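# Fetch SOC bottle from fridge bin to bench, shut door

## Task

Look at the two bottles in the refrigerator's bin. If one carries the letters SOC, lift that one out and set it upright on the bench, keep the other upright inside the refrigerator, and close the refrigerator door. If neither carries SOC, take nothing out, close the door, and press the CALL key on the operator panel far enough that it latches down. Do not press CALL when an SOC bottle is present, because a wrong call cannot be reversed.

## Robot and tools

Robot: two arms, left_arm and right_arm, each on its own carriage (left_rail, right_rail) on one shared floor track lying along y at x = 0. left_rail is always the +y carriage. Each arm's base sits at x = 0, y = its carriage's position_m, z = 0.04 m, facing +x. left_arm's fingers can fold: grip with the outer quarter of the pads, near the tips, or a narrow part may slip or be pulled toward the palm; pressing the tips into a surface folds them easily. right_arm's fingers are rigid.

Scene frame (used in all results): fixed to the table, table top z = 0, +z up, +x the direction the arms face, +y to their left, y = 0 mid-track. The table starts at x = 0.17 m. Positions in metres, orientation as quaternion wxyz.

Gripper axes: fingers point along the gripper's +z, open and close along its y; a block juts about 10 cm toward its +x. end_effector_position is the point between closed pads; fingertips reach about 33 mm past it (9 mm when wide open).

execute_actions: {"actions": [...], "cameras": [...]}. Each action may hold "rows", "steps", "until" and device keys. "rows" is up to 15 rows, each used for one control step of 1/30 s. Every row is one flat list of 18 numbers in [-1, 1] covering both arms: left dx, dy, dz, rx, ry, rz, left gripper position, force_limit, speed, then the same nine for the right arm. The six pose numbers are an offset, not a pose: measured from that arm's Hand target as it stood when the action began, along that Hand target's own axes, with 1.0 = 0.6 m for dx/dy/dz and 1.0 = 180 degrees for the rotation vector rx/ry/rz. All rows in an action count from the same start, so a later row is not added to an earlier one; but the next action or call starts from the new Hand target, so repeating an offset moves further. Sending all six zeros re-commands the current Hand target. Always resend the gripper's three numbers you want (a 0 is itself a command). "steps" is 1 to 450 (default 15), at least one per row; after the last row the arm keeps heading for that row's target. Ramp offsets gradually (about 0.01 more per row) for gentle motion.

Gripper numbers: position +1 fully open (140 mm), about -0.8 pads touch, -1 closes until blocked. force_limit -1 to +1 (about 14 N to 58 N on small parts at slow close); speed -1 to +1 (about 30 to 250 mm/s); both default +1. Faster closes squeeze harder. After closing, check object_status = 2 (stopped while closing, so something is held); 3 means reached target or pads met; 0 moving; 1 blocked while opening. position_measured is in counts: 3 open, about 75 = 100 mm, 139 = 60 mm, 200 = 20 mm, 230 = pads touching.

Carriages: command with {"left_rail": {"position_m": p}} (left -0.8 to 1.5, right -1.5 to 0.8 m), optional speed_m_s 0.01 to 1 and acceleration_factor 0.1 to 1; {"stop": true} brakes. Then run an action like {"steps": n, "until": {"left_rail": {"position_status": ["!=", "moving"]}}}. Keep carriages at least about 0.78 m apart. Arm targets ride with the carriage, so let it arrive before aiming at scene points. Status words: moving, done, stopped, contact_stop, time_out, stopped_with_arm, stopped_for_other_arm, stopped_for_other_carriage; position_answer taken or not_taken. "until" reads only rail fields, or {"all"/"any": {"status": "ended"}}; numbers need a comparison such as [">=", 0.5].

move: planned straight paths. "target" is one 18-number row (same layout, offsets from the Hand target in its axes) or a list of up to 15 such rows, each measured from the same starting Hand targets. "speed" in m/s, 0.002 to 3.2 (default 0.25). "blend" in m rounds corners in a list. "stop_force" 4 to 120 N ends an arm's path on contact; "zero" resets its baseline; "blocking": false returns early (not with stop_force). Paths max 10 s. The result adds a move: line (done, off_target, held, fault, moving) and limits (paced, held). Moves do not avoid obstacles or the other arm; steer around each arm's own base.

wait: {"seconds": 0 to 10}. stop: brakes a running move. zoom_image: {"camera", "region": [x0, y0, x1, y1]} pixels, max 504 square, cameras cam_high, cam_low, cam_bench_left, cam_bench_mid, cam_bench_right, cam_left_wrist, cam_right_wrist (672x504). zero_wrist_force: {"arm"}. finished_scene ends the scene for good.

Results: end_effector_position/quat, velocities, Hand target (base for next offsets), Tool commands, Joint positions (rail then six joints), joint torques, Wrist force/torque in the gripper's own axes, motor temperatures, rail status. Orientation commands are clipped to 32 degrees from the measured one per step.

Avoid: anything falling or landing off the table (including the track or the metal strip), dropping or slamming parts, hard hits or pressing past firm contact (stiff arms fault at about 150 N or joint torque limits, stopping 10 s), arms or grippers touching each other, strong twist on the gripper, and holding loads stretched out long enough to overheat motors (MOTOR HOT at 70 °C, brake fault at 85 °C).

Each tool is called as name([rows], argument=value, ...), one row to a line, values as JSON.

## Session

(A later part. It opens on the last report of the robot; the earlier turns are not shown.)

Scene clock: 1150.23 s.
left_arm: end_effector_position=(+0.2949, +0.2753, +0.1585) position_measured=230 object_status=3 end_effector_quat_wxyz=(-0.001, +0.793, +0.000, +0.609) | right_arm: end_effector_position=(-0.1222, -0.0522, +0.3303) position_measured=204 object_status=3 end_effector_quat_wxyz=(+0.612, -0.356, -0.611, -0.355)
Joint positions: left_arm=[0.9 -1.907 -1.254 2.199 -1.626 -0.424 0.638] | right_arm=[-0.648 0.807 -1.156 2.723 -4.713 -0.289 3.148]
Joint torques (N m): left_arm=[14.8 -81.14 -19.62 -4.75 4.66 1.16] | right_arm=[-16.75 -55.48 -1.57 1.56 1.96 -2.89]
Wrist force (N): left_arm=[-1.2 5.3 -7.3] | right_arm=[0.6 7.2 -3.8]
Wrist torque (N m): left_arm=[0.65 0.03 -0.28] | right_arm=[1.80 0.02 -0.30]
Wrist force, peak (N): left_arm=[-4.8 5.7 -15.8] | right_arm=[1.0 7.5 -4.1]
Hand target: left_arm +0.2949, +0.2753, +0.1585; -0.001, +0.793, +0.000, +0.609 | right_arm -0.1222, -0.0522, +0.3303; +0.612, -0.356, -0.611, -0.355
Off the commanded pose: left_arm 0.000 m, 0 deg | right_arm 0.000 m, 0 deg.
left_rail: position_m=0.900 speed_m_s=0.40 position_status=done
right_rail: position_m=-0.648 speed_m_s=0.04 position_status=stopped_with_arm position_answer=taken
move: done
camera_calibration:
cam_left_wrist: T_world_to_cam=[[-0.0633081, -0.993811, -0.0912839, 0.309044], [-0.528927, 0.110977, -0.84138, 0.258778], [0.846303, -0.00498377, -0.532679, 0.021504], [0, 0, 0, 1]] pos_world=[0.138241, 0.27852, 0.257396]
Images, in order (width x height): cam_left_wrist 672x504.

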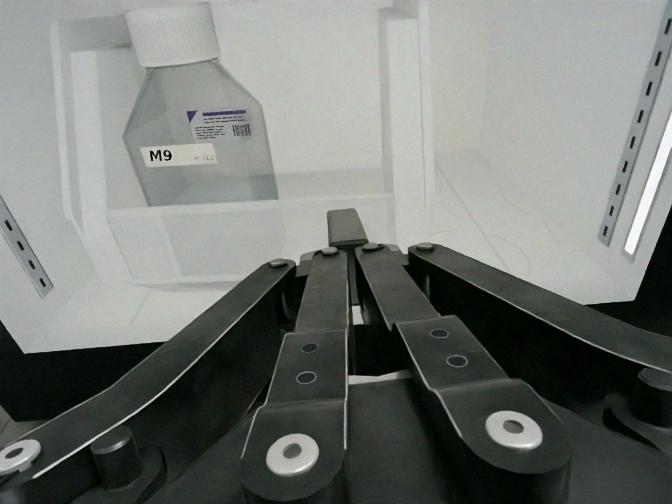

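move(target=[0.0108,0,0.0402,0,0,0,-1,-1,-1, 0,0,0,0,0,0,-0.59,1,-1], speed=0.04, stop_force=20, cameras=["cam_left_wrist"])

Scene clock: 1168.23 s.
left_arm: end_effector_position=(+0.3077, +0.2754, +0.1585) position_measured=230 object_status=3 end_effector_quat_wxyz=(-0.001, +0.793, +0.000, +0.609) | right_arm: end_effector_position=(-0.1222, -0.0522, +0.3303) position_measured=204 object_status=3 end_effector_quat_wxyz=(+0.612, -0.356, -0.611, -0.355)
Joint positions: left_arm=[0.9 -1.887 -1.254 2.206 -1.661 -0.408 0.669] | right_arm=[-0.648 0.807 -1.156 2.723 -4.713 -0.289 3.148]
Joint torques (N m): left_arm=[-15.25 -72.28 -38.52 1.91 -1.92 -1.79] | right_arm=[-16 -55.01 -2.29 1.26 1.77 -2.97]
Wrist force (N): left_arm=[-1.9 2.3 -0.8] | right_arm=[0.6 6.9 -3.6]
Wrist torque (N m): left_arm=[0.64 0.18 -0.05] | right_arm=[1.73 0.03 -0.30]
Wrist force, peak (N): left_arm=[-14.0 2.8 -37.7] | right_arm=[0.8 7.4 -4.3]
Hand target: left_arm +0.3077, +0.2754, +0.1585; -0.001, +0.793, +0.000, +0.609 (not the last commanded pose) | right_arm -0.1222, -0.0522, +0.3303; +0.612, -0.356, -0.611, -0.355
Off the commanded pose: left_arm 0.012 m, 0 deg | right_arm 0.000 m, 0 deg.
left_rail: position_m=0.900 speed_m_s=0.40 position_status=done
right_rail: position_m=-0.648 speed_m_s=0.04 position_status=stopped_with_arm position_answer=taken
move: contact (left_arm)
camera_calibration:
cam_left_wrist: T_world_to_cam=[[-0.0629842, -0.993823, -0.0913754, 0.309932], [-0.528773, 0.110881, -0.841489, 0.265569], [0.846423, -0.00468364, -0.532491, 0.0105212], [0, 0, 0, 1]] pos_world=[0.151041, 0.27862, 0.257396]
Images, in order (width x height): cam_left_wrist 672x504.

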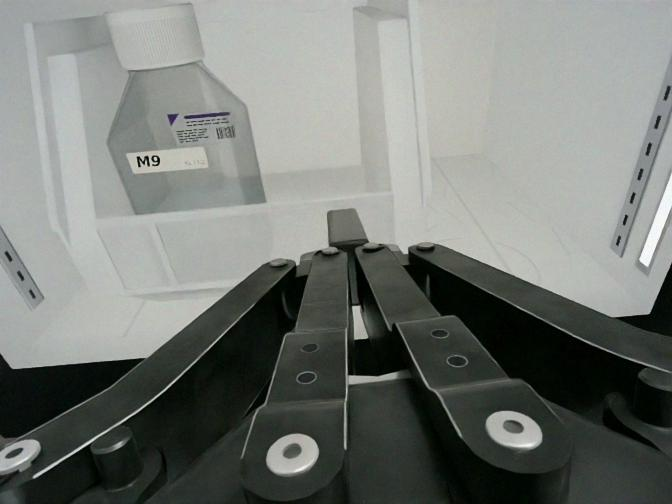

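move([
  [0,0,-0.2,0,0,0,-1,-1,-1, 0,0,0,0,0,0,-0.59,1,-1],
  [0.2275,-0.091,-0.2812,0,0,0,-1,-1,-1, 0,0,0,0,0,0,-0.59,1,-1],
], speed=[0.15,0.25], blend=[0.03,0], cameras=["cam_left_wrist"])

zoom_image(camera="cam_left_wrist", region=[200, 120, 500, 400])

Scene clock: 1178.53 s.
left_arm: end_effector_position=(+0.1800, +0.3296, +0.3340) position_measured=230 object_status=3 end_effector_quat_wxyz=(-0.001, +0.793, +0.000, +0.609) | right_arm: end_effector_position=(-0.1222, -0.0522, +0.3303) position_measured=204 object_status=3 end_effector_quat_wxyz=(+0.612, -0.356, -0.611, -0.355)
Joint positions: left_arm=[0.9 -2.126 -1.53 2.09 -1.03 -0.609 0.396] | right_arm=[-0.648 0.807 -1.156 2.723 -4.713 -0.289 3.148]
Joint torques (N m): left_arm=[-15.33 -67.3 -48.23 3.32 -2.25 -1.91] | right_arm=[-16.58 -53.43 -1.01 1.13 1.57 -3.13]
Wrist force (N): left_arm=[-2.1 2.5 -1.2] | right_arm=[0.9 7.0 -3.5]
Wrist torque (N m): left_arm=[0.70 0.23 -0.10] | right_arm=[1.77 -0.05 -0.30]
Wrist force, peak (N): left_arm=[-3.6 3.2 -1.8] | right_arm=[0.5 7.6 -4.2]
Hand target: left_arm +0.1800, +0.3296, +0.3341; -0.001, +0.793, +0.000, +0.609 | right_arm -0.1222, -0.0522, +0.3303; +0.612, -0.356, -0.611, -0.355
Off the commanded pose: left_arm 0.000 m, 0 deg | right_arm 0.000 m, 0 deg.
left_rail: position_m=0.900 speed_m_s=0.40 position_status=done
right_rail: position_m=-0.648 speed_m_s=0.04 position_status=stopped_with_arm position_answer=taken
move: done
camera_calibration:
cam_left_wrist: T_world_to_cam=[[-0.0629793, -0.993823, -0.0913788, 0.371791], [-0.528728, 0.110881, -0.841518, 0.339727], [0.846451, -0.00468363, -0.532445, 0.212295], [0, 0, 0, 1]] pos_world=[0.0233411, 0.33282, 0.432896]
Images, in order (width x height): cam_left_wrist 672x504.

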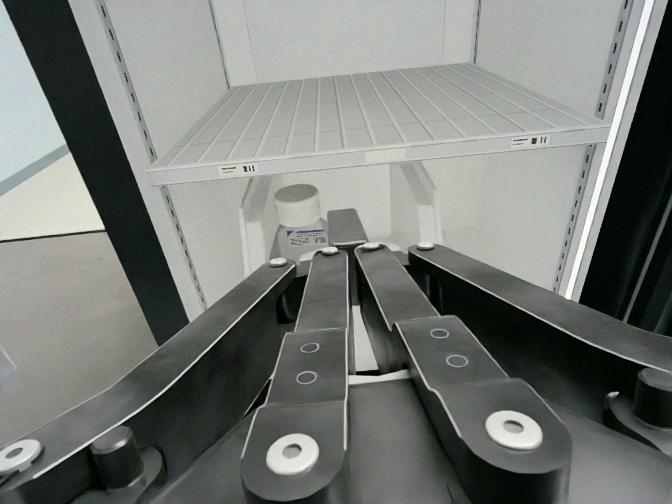

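Scaled by 1.680 from the camera's 672x504 image, which has a finer 960x720 frame.

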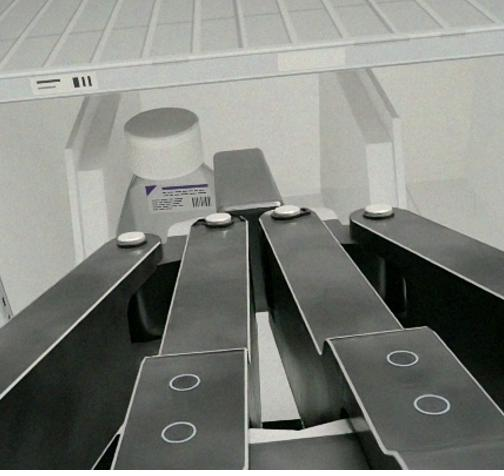

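execute_actions([
  {"left_rail": {"position_m": 1.5, "speed_m_s": 0.4, "acceleration_factor": 0.7}, "steps": 150, "until": {"left_rail": {"position_status": ["!=", "moving"]}}},
])

move([
  [0,0,0,0,0,0,-1,-1,-1, 0,0.0459,0.1162,0.008,0,0,-0.59,1,-1],
  [0,0,0,0,0,0,-1,-1,-1, 0,0.111,0.2255,-0.003,0,0,-0.59,1,-1],
  [0,0,0,0,0,0,-1,-1,-1, 0,0.2111,0.3394,-0.0367,0,0,-0.59,1,-1],
  [0,0,0,0,0,0,-1,-1,-1, 0,0.332,0.43,-0.0756,0,0,-0.59,1,-1],
  [0,0,0,0,0,0,-1,-1,-1, 0,0.4686,0.4938,-0.1256,0,0,-0.59,1,-1],
], speed=0.1, blend=[0.01,0.01,0.01,0.01,0], stop_force=40, cameras=["cam_right_wrist", "cam_left_wrist"])

zoom_image(camera="cam_right_wrist", region=[240, 160, 440, 360])

Scene clock: 1197.30 s.
left_arm: end_effector_position=(+0.1800, +0.9294, +0.3341) position_measured=230 object_status=3 end_effector_quat_wxyz=(-0.001, +0.793, +0.000, +0.609) | right_arm: end_effector_position=(-0.1222, -0.0522, +0.3303) position_measured=204 object_status=3 end_effector_quat_wxyz=(+0.612, -0.356, -0.611, -0.355)
Joint positions: left_arm=[1.5 -2.126 -1.53 2.09 -1.03 -0.609 0.396] | right_arm=[-0.648 0.807 -1.156 2.723 -4.713 -0.289 3.148]
Joint torques (N m): left_arm=[-6.21 -56.36 -36.88 1.48 1.53 -1.28] | right_arm=[-15.76 -53.68 -1.75 0.84 1.8 -3]
Wrist force (N): left_arm=[-2.2 2.5 -1.1] | right_arm=[0.7 6.9 -3.6]
Wrist torque (N m): left_arm=[0.70 0.25 -0.10] | right_arm=[1.74 -0.02 -0.30]
Wrist force, peak (N): left_arm=[-2.4 3.7 -1.1] | right_arm=[1.0 7.8 -3.9]
Hand target: left_arm +0.1800, +0.9294, +0.3341; -0.001, +0.793, +0.000, +0.609 | right_arm -0.1222, -0.0522, +0.3303; +0.612, -0.356, -0.611, -0.355
Tool commands: left_gripper/position=-1.0 left_gripper/force_limit=-1.0 left_gripper/speed=-1.0 right_gripper/position=-0.59 right_gripper/force_limit=+1.0 right_gripper/speed=-1.0
Off the commanded pose: left_arm 0.000 m, 0 deg | right_arm 0.000 m, 0 deg.
left_rail: position_m=1.500 speed_m_s=0.40 position_status=done
right_rail: position_m=-0.648 speed_m_s=0.04 position_status=stopped_with_arm position_answer=taken

Scene clock: 1202.53 s.
left_arm: end_effector_position=(+0.1800, +0.9294, +0.3341) position_measured=230 object_status=3 end_effector_quat_wxyz=(-0.001, +0.793, +0.000, +0.609) | right_arm: end_effector_position=(-0.0244, +0.3444, +0.3304) position_measured=204 object_status=3 end_effector_quat_wxyz=(+0.530, -0.469, -0.529, -0.468)
Joint positions: left_arm=[1.5 -2.126 -1.53 2.09 -1.03 -0.609 0.396] | right_arm=[-0.648 1.275 -0.938 2.019 -4.224 -1.152 3.144]
Joint torques (N m): left_arm=[9.83 -38.94 -34.87 -1.53 3.36 -1.49] | right_arm=[19.39 -60.72 -30.15 0.64 -2.28 -3.56]
Wrist force (N): left_arm=[-2.7 2.7 -1.1] | right_arm=[0.7 7.5 -4.0]
Wrist torque (N m): left_arm=[0.75 0.37 -0.09] | right_arm=[1.66 0.03 -0.03]
Wrist force, peak (N): left_arm=[-2.7 2.7 -1.1] | right_arm=[0.7 12.4 -5.9]
Hand target: left_arm +0.1800, +0.9294, +0.3341; -0.001, +0.793, +0.000, +0.609 | right_arm -0.0244, +0.3444, +0.3304; +0.530, -0.469, -0.529, -0.468
Off the commanded pose: left_arm 0.000 m, 0 deg | right_arm 0.000 m, 0 deg.
left_rail: position_m=1.500 speed_m_s=0.40 position_status=done
right_rail: position_m=-0.648 speed_m_s=0.04 position_status=stopped_with_arm position_answer=taken
move: done
camera_calibration:
cam_left_wrist: T_world_to_cam=[[-0.0629793, -0.993823, -0.0913788, 0.967886], [-0.528728, 0.110881, -0.841518, 0.273221], [0.846451, -0.00468363, -0.532445, 0.215104], [0, 0, 0, 1]] pos_world=[0.0233411, 0.93262, 0.432896]
cam_right_wrist: T_world_to_cam=[[0.995864, 0.0906615, 0.00591329, -0.000373341], [0.0354966, -0.328345, -0.943891, 0.430879], [-0.083633, 0.940197, -0.330205, -0.0312442], [0, 0, 0, 1]] pos_world=[-0.017536, 0.170887, 0.396388]
Images, in order (width x height): cam_left_wrist 672x504, cam_right_wrist 672x504.

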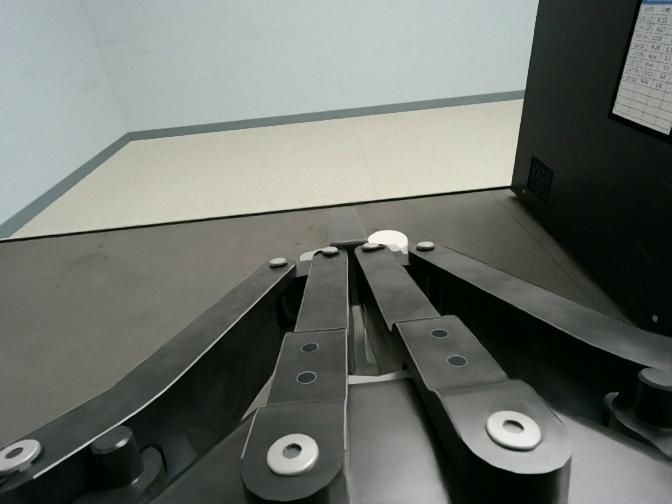

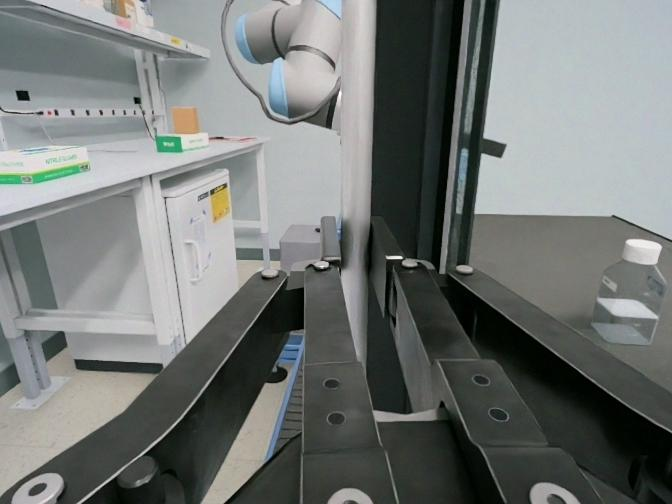

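Scaled by 2.520 from the camera's 672x504 image, which has a finer 960x720 frame.

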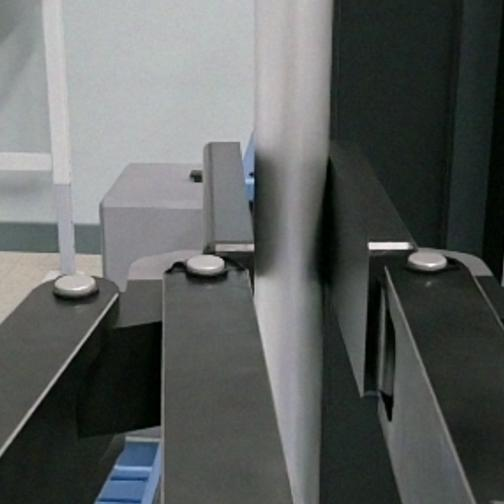

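move([
  [0,0,0,0,0,0,-1,-1,-1, 0,0.1226,0.0874,-0.0556,0,0,-0.59,1,-1],
  [0,0,0,0,0,0,-1,-1,-1, 0,0.2598,0.1478,-0.1167,0,0,-0.59,1,-1],
  [0,0,0,0,0,0,-1,-1,-1, 0,0.3815,0.1753,-0.1667,0,0,-0.59,1,-1],
  [0,0,0,0,0,0,-1,-1,-1, 0,0.4562,0.1817,-0.2,0,0,-0.59,1,-1],
  [0,0,0,0,0,0,-1,-1,-1, 0,0.4804,0.1762,-0.2056,0,0,-0.59,1,-1],
], speed=[0.1,0.1,0.08,0.04,0.02], blend=[0.01,0.01,0.01,0.004,0], stop_force=30, cameras=["cam_right_wrist", "cam_high"])

zoom_image(camera="cam_right_wrist", region=[240, 160, 440, 360])

Scene clock: 1214.57 s.
left_arm: end_effector_position=(+0.1800, +0.9294, +0.3341) position_measured=230 object_status=3 end_effector_quat_wxyz=(-0.001, +0.793, +0.000, +0.609) | right_arm: end_effector_position=(+0.2487, +0.4846, +0.3300) position_measured=204 object_status=3 end_effector_quat_wxyz=(-0.354, +0.613, +0.353, +0.612)
Joint positions: left_arm=[1.5 -2.126 -1.53 2.09 -1.03 -0.609 0.396] | right_arm=[-0.648 1.269 -0.754 1.605 -3.993 -1.792 3.144]
Joint torques (N m): left_arm=[5.08 -38.32 -36.7 -3.29 3.11 -0.2] | right_arm=[-18.1 -81.71 -38.8 0.67 -2.71 2.73]
Wrist force (N): left_arm=[-2.2 2.6 -1.0] | right_arm=[1.1 6.4 -3.4]
Wrist torque (N m): left_arm=[0.73 0.25 -0.09] | right_arm=[1.63 -0.08 -0.03]
Wrist force, peak (N): left_arm=[-2.8 2.9 -1.1] | right_arm=[0.8 13.8 1.0]
Hand target: left_arm +0.1800, +0.9294, +0.3341; -0.001, +0.793, +0.000, +0.609 | right_arm +0.2487, +0.4846, +0.3300; -0.354, +0.613, +0.353, +0.612
Off the commanded pose: left_arm 0.000 m, 0 deg | right_arm 0.000 m, 0 deg.
left_rail: position_m=1.500 speed_m_s=0.40 position_status=done
right_rail: position_m=-0.648 speed_m_s=0.04 position_status=stopped_with_arm position_answer=taken
move: done
camera_calibration:
cam_right_wrist: T_world_to_cam=[[0.849803, -0.527069, 0.00579224, 0.0505941], [-0.170031, -0.284512, -0.943473, 0.496556], [0.498923, 0.800782, -0.331397, -0.217291], [0, 0, 0, 1]] pos_world=[0.149847, 0.341946, 0.396185]
Images, in order (width x height): cam_high 672x504, cam_right_wrist 672x504.

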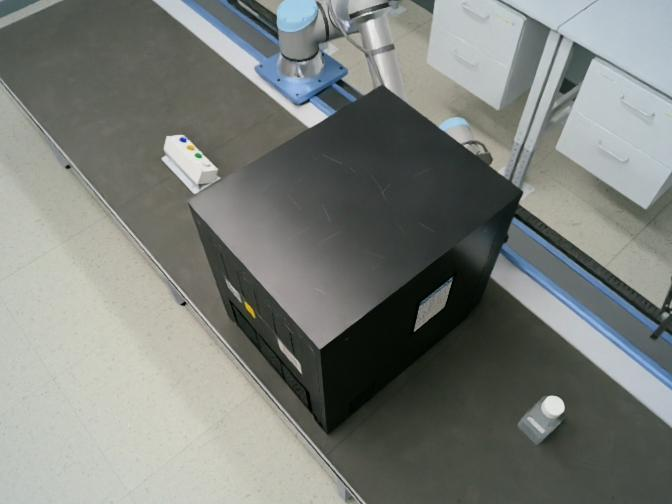

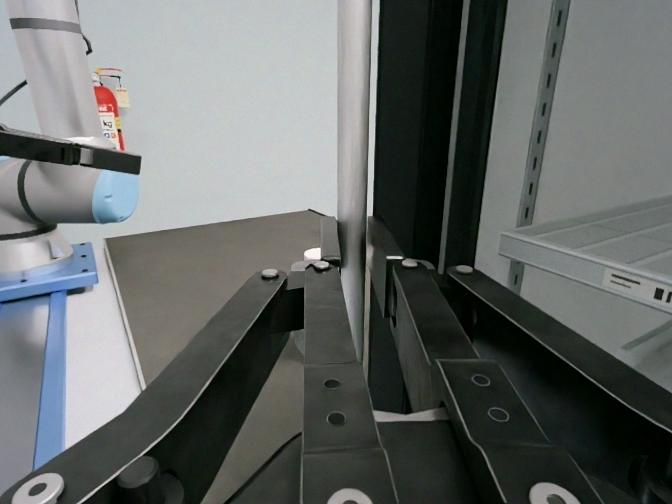

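Scaled by 2.520 from the camera's 672x504 image, which has a finer 960x720 frame.

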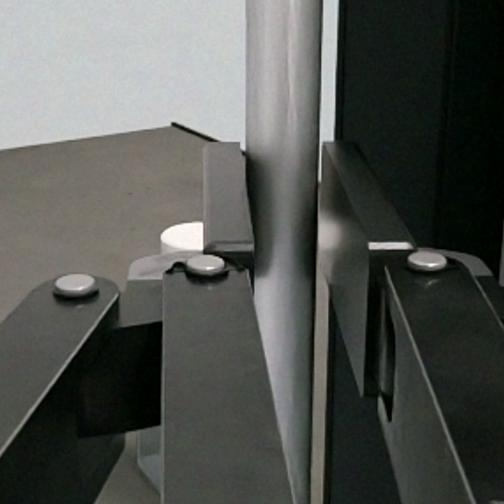

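execute_actions([
  {"rows": [[0,0,0,0,0,0,-1,-1,-1, 0,0,0,0,0,0,-0.5,1,-1]], "steps": 15},
])

move(target=[0,0,0,0,0,0,-1,-1,-1, 0,0,-0.2,0,0,0,-0.5,1,-1], speed=0.06, stop_force=20, cameras=["cam_right_wrist", "cam_left_wrist"])

Scene clock: 1220.47 s.
left_arm: end_effector_position=(+0.1800, +0.9294, +0.3341) position_measured=230 object_status=3 end_effector_quat_wxyz=(-0.001, +0.793, +0.000, +0.609) | right_arm: end_effector_position=(+0.2487, +0.4846, +0.3300) position_measured=192 object_status=3 end_effector_quat_wxyz=(-0.354, +0.613, +0.353, +0.612)
Joint positions: left_arm=[1.5 -2.126 -1.53 2.09 -1.03 -0.609 0.396] | right_arm=[-0.648 1.269 -0.754 1.605 -3.993 -1.792 3.144]
Joint torques (N m): left_arm=[8.61 -38.55 -35.84 -3.29 3.78 -0.21] | right_arm=[-17.92 -83.88 -38.81 0.32 -2.42 2.67]
Wrist force (N): left_arm=[-2.2 2.5 -1.1] | right_arm=[0.9 6.8 -2.9]
Wrist torque (N m): left_arm=[0.70 0.25 -0.09] | right_arm=[1.71 -0.06 -0.04]
Wrist force, peak (N): left_arm=[-2.7 2.8 -1.1] | right_arm=[1.0 7.4 -3.0]
Hand target: left_arm +0.1800, +0.9294, +0.3341; -0.001, +0.793, +0.000, +0.609 | right_arm +0.2487, +0.4846, +0.3300; -0.354, +0.613, +0.353, +0.612
Off the commanded pose: left_arm 0.000 m, 0 deg | right_arm 0.000 m, 0 deg.
left_rail: position_m=1.500 speed_m_s=0.40 position_status=done
right_rail: position_m=-0.648 speed_m_s=0.04 position_status=stopped_with_arm position_answer=taken

Scene clock: 1223.40 s.
left_arm: end_effector_position=(+0.1800, +0.9294, +0.3341) position_measured=230 object_status=3 end_effector_quat_wxyz=(-0.001, +0.793, +0.000, +0.609) | right_arm: end_effector_position=(+0.1888, +0.3807, +0.3300) position_measured=192 object_status=3 end_effector_quat_wxyz=(-0.354, +0.613, +0.353, +0.612)
Joint positions: left_arm=[1.5 -2.126 -1.53 2.09 -1.03 -0.609 0.396] | right_arm=[-0.648 1.306 -0.865 1.851 -4.127 -1.829 3.144]
Joint torques (N m): left_arm=[5.73 -38.06 -34.83 -3.34 3.02 -0.26] | right_arm=[18.36 -106.33 -21.39 -6.19 -2.41 2.74]
Wrist force (N): left_arm=[-2.4 2.6 -1.0] | right_arm=[1.0 6.3 -3.1]
Wrist torque (N m): left_arm=[0.72 0.30 -0.10] | right_arm=[1.59 -0.06 -0.01]
Wrist force, peak (N): left_arm=[-2.5 2.8 -1.3] | right_arm=[0.8 6.8 -3.8]
Hand target: left_arm +0.1800, +0.9294, +0.3341; -0.001, +0.793, +0.000, +0.609 | right_arm +0.1888, +0.3807, +0.3300; -0.354, +0.613, +0.353, +0.612
Off the commanded pose: left_arm 0.000 m, 0 deg | right_arm 0.000 m, 0 deg.
left_rail: position_m=1.500 speed_m_s=0.40 position_status=done
right_rail: position_m=-0.648 speed_m_s=0.04 position_status=stopped_with_arm position_answer=taken
move: done
camera_calibration:
cam_left_wrist: T_world_to_cam=[[-0.0629793, -0.993823, -0.0913788, 0.967886], [-0.528728, 0.110881, -0.841518, 0.273221], [0.846451, -0.00468363, -0.532445, 0.215104], [0, 0, 0, 1]] pos_world=[0.0233411, 0.93262, 0.432896]
cam_right_wrist: T_world_to_cam=[[0.849803, -0.527069, 0.00579224, 0.0467343], [-0.170031, -0.284512, -0.943473, 0.456905], [0.498923, 0.800782, -0.331397, -0.104171], [0, 0, 0, 1]] pos_world=[0.0899465, 0.238046, 0.396285]
Images, in order (width x height): cam_left_wrist 672x504, cam_right_wrist 672x504.

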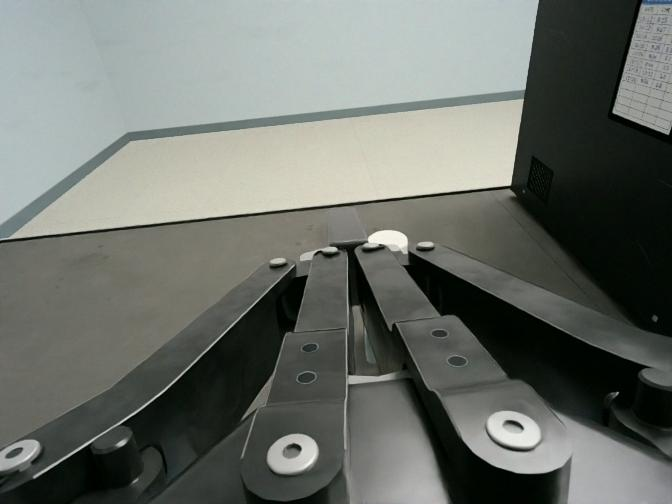

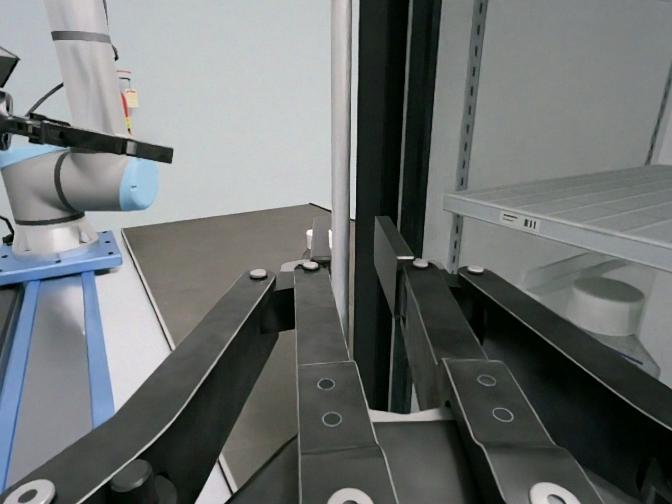

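move(target=[0,0,0,0,0,0,-1,-1,-1, 0,-0.08,0.1497,-0.1667,0,0,-1,-1,-1], speed=0.15)

move(target=[0,0,0,0,0,0,-1,-1,-1, 0,0.0375,0.065,0,0,0,-1,-1,-1], speed=0.02, stop_force=20, cameras=["cam_right_wrist"])

move(target=[0,0,0,0,0,0,-1,-1,-1, 0,-0.05,-0.12,0,0,0,-1,-1,-1], speed=0.15, cameras=["cam_right_wrist"])

Scene clock: 1233.80 s.
left_arm: end_effector_position=(+0.1800, +0.9294, +0.3341) position_measured=230 object_status=3 end_effector_quat_wxyz=(-0.001, +0.793, +0.000, +0.609) | right_arm: end_effector_position=(+0.1921, +0.4824, +0.3301) position_measured=230 object_status=3 end_effector_quat_wxyz=(-0.184, +0.684, +0.183, +0.682)
Joint positions: left_arm=[1.5 -2.126 -1.53 2.09 -1.03 -0.609 0.396] | right_arm=[-0.648 1.496 -0.604 1.281 -3.817 -2.543 3.145]
Joint torques (N m): left_arm=[10.22 -40.68 -35.29 -3.33 2.82 0.15] | right_arm=[18.2 -94.06 -41.98 2.11 -2.04 3.21]
Wrist force (N): left_arm=[-2.3 2.6 -1.0] | right_arm=[0.8 6.6 -3.4]
Wrist torque (N m): left_arm=[0.73 0.27 -0.09] | right_arm=[1.67 -0.01 -0.28]
Wrist force, peak (N): left_arm=[-2.6 2.9 -0.9] | right_arm=[0.7 7.7 -3.6]
Hand target: left_arm +0.1800, +0.9294, +0.3341; -0.001, +0.793, +0.000, +0.609 | right_arm +0.1921, +0.4824, +0.3301; -0.184, +0.684, +0.183, +0.682
Off the commanded pose: left_arm 0.000 m, 0 deg | right_arm 0.000 m, 0 deg.
left_rail: position_m=1.500 speed_m_s=0.40 position_status=done
right_rail: position_m=-0.648 speed_m_s=0.04 position_status=stopped_with_arm position_answer=taken
move: done

Scene clock: 1237.03 s.
left_arm: end_effector_position=(+0.1800, +0.9294, +0.3341) position_measured=230 object_status=3 end_effector_quat_wxyz=(-0.001, +0.793, +0.000, +0.609) | right_arm: end_effector_position=(+0.2262, +0.4825, +0.3300) position_measured=230 object_status=3 end_effector_quat_wxyz=(-0.184, +0.684, +0.183, +0.682)
Joint positions: left_arm=[1.5 -2.126 -1.53 2.09 -1.03 -0.609 0.396] | right_arm=[-0.648 1.46 -0.608 1.29 -3.821 -2.507 3.145]
Joint torques (N m): left_arm=[8.21 -42.07 -37.18 -3.34 3.42 0.05] | right_arm=[-0.4 -98.71 -43.5 2.76 -3.63 -3.03]
Wrist force (N): left_arm=[-2.1 2.4 -1.1] | right_arm=[1.6 0.1 -19.3]
Wrist torque (N m): left_arm=[0.69 0.23 -0.09] | right_arm=[1.75 0.07 -0.27]
Wrist force, peak (N): left_arm=[-2.6 2.8 -1.0] | right_arm=[1.6 -2.4 -45.5]
Hand target: left_arm +0.1800, +0.9294, +0.3341; -0.001, +0.793, +0.000, +0.609 | right_arm +0.2262, +0.4825, +0.3300; -0.184, +0.684, +0.183, +0.682 (not the last commanded pose)
Off the commanded pose: left_arm 0.000 m, 0 deg | right_arm 0.011 m, 0 deg.
left_rail: position_m=1.500 speed_m_s=0.40 position_status=done
right_rail: position_m=-0.648 speed_m_s=0.04 position_status=stopped_with_arm position_answer=taken
move: contact (right_arm)
camera_calibration:
cam_right_wrist: T_world_to_cam=[[0.472406, -0.881359, 0.00620732, 0.324851], [-0.290035, -0.1621, -0.943188, 0.460177], [0.832294, 0.443767, -0.332202, -0.107265], [0, 0, 0, 1]] pos_world=[0.0692821, 0.408506, 0.396384]
Images, in order (width x height): cam_right_wrist 672x504.

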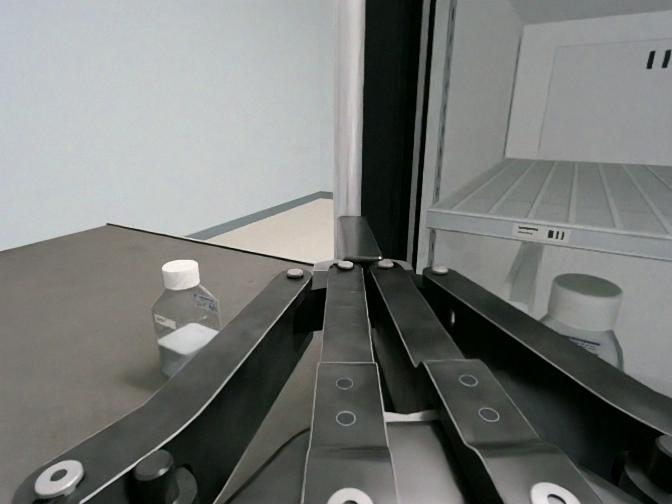

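Scene clock: 1238.00 s.
left_arm: end_effector_position=(+0.1800, +0.9294, +0.3341) position_measured=230 object_status=3 end_effector_quat_wxyz=(-0.001, +0.793, +0.000, +0.609) | right_arm: end_effector_position=(+0.1489, +0.4724, +0.3302) position_measured=230 object_status=3 end_effector_quat_wxyz=(-0.184, +0.684, +0.183, +0.682)
Joint positions: left_arm=[1.5 -2.126 -1.53 2.09 -1.03 -0.609 0.396] | right_arm=[-0.648 1.541 -0.61 1.294 -3.823 -2.588 3.145]
Joint torques (N m): left_arm=[6.86 -40.83 -36.01 -3.52 3.47 0.06] | right_arm=[19.5 -107.02 -42.85 1.96 -2.4 3.16]
Wrist force (N): left_arm=[-2.4 2.6 -1.4] | right_arm=[0.9 7.0 -3.6]
Wrist torque (N m): left_arm=[0.72 0.28 -0.10] | right_arm=[1.78 -0.04 -0.29]
Wrist force, peak (N): left_arm=[-2.6 2.7 -1.2] | right_arm=[1.3 0.5 -19.4]
Hand target: left_arm +0.1800, +0.9294, +0.3341; -0.001, +0.793, +0.000, +0.609 | right_arm +0.1488, +0.4724, +0.3301; -0.184, +0.684, +0.183, +0.682
Off the commanded pose: left_arm 0.000 m, 0 deg | right_arm 0.000 m, 0 deg.
left_rail: position_m=1.500 speed_m_s=0.40 position_status=done
right_rail: position_m=-0.648 speed_m_s=0.04 position_status=stopped_with_arm position_answer=taken
move: done
camera_calibration:
cam_right_wrist: T_world_to_cam=[[0.472478, -0.881321, 0.00617834, 0.352462], [-0.289942, -0.162051, -0.943225, 0.436305], [0.832284, 0.443862, -0.332098, -0.0384595], [0, 0, 0, 1]] pos_world=[-0.00801791, 0.398406, 0.396584]
Images, in order (width x height): cam_right_wrist 672x504.

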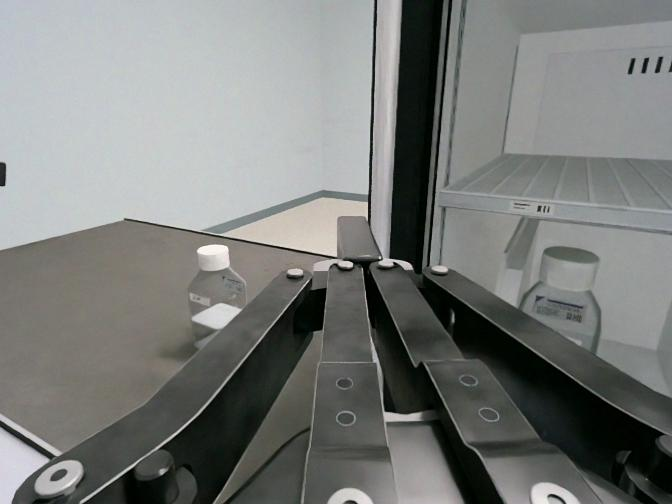

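zoom_image(camera="cam_right_wrist", region=[340, 0, 660, 380])

execute_actions(actions=[], cameras=["cam_high", "cam_bench_mid", "cam_bench_left"])

zoom_image(camera="cam_high", region=[340, 70, 560, 370])

Scaled by 1.326 from the camera's 672x504 image, which has a finer 960x720 frame.

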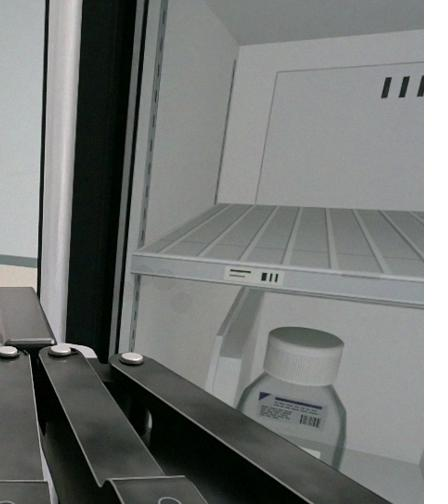

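Scene clock: 1240.70 s.
left_arm: end_effector_position=(+0.1800, +0.9294, +0.3341) position_measured=230 object_status=3 end_effector_quat_wxyz=(-0.001, +0.793, +0.000, +0.609) | right_arm: end_effector_position=(+0.1488, +0.4724, +0.3301) position_measured=230 object_status=3 end_effector_quat_wxyz=(-0.184, +0.684, +0.183, +0.682)
Joint positions: left_arm=[1.5 -2.126 -1.53 2.09 -1.03 -0.609 0.396] | right_arm=[-0.648 1.541 -0.61 1.294 -3.823 -2.588 3.145]
Joint velocities: within noise
Joint torques (N m): left_arm=[5.62 -41.01 -36.3 -3.64 3.18 -0.32] | right_arm=[19.88 -98.1 -43.18 2.02 -2.23 2.85]
Motor temperatures (°C): left_arm=[29 30 28 36 28 36] | right_arm=[29 26 30 30 38 34]
Wrist force (N): left_arm=[-2.3 2.5 -1.1] | right_arm=[0.2 6.9 -3.8]
Wrist torque (N m): left_arm=[0.71 0.28 -0.09] | right_arm=[1.76 0.12 -0.29]
Wrist force, peak (N): left_arm=[-2.7 2.6 -1.2] | right_arm=[0.8 7.5 -3.9]
Hand target: left_arm +0.1800, +0.9294, +0.3341; -0.001, +0.793, +0.000, +0.609 | right_arm +0.1488, +0.4724, +0.3301; -0.184, +0.684, +0.183, +0.682
Tool commands: left_gripper/position=-1.0 left_gripper/force_limit=-1.0 left_gripper/speed=-1.0 right_gripper/position=-1.0 right_gripper/force_limit=-1.0 right_gripper/speed=-1.0
Off the commanded pose: left_arm 0.000 m, 0 deg | right_arm 0.000 m, 0 deg.
left_rail: position_m=1.500 speed_m_s=0.40 position_status=done
right_rail: position_m=-0.648 speed_m_s=0.04 position_status=stopped_with_arm position_answer=taken
Images, in order (width x height): cam_high 672x504, cam_bench_left 672x504, cam_bench_mid 672x504.

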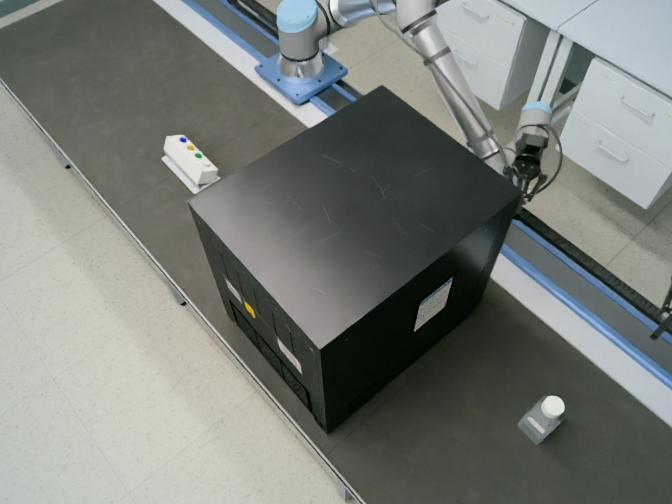

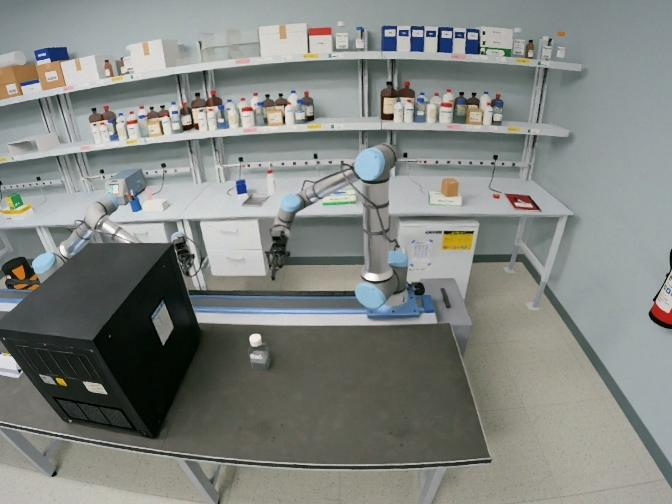

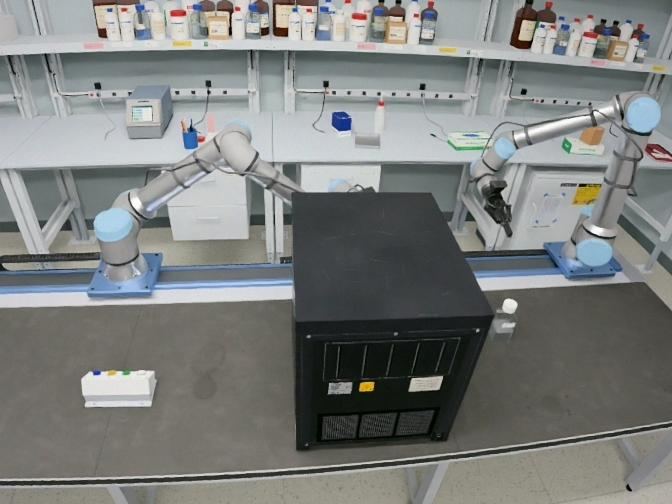

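Scaled by 1.680 from the camera's 672x504 image, which has a finer 960x720 frame.

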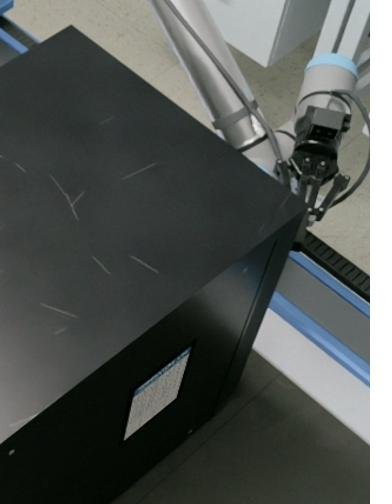

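finished_scene()

The scene is finished: the task was done.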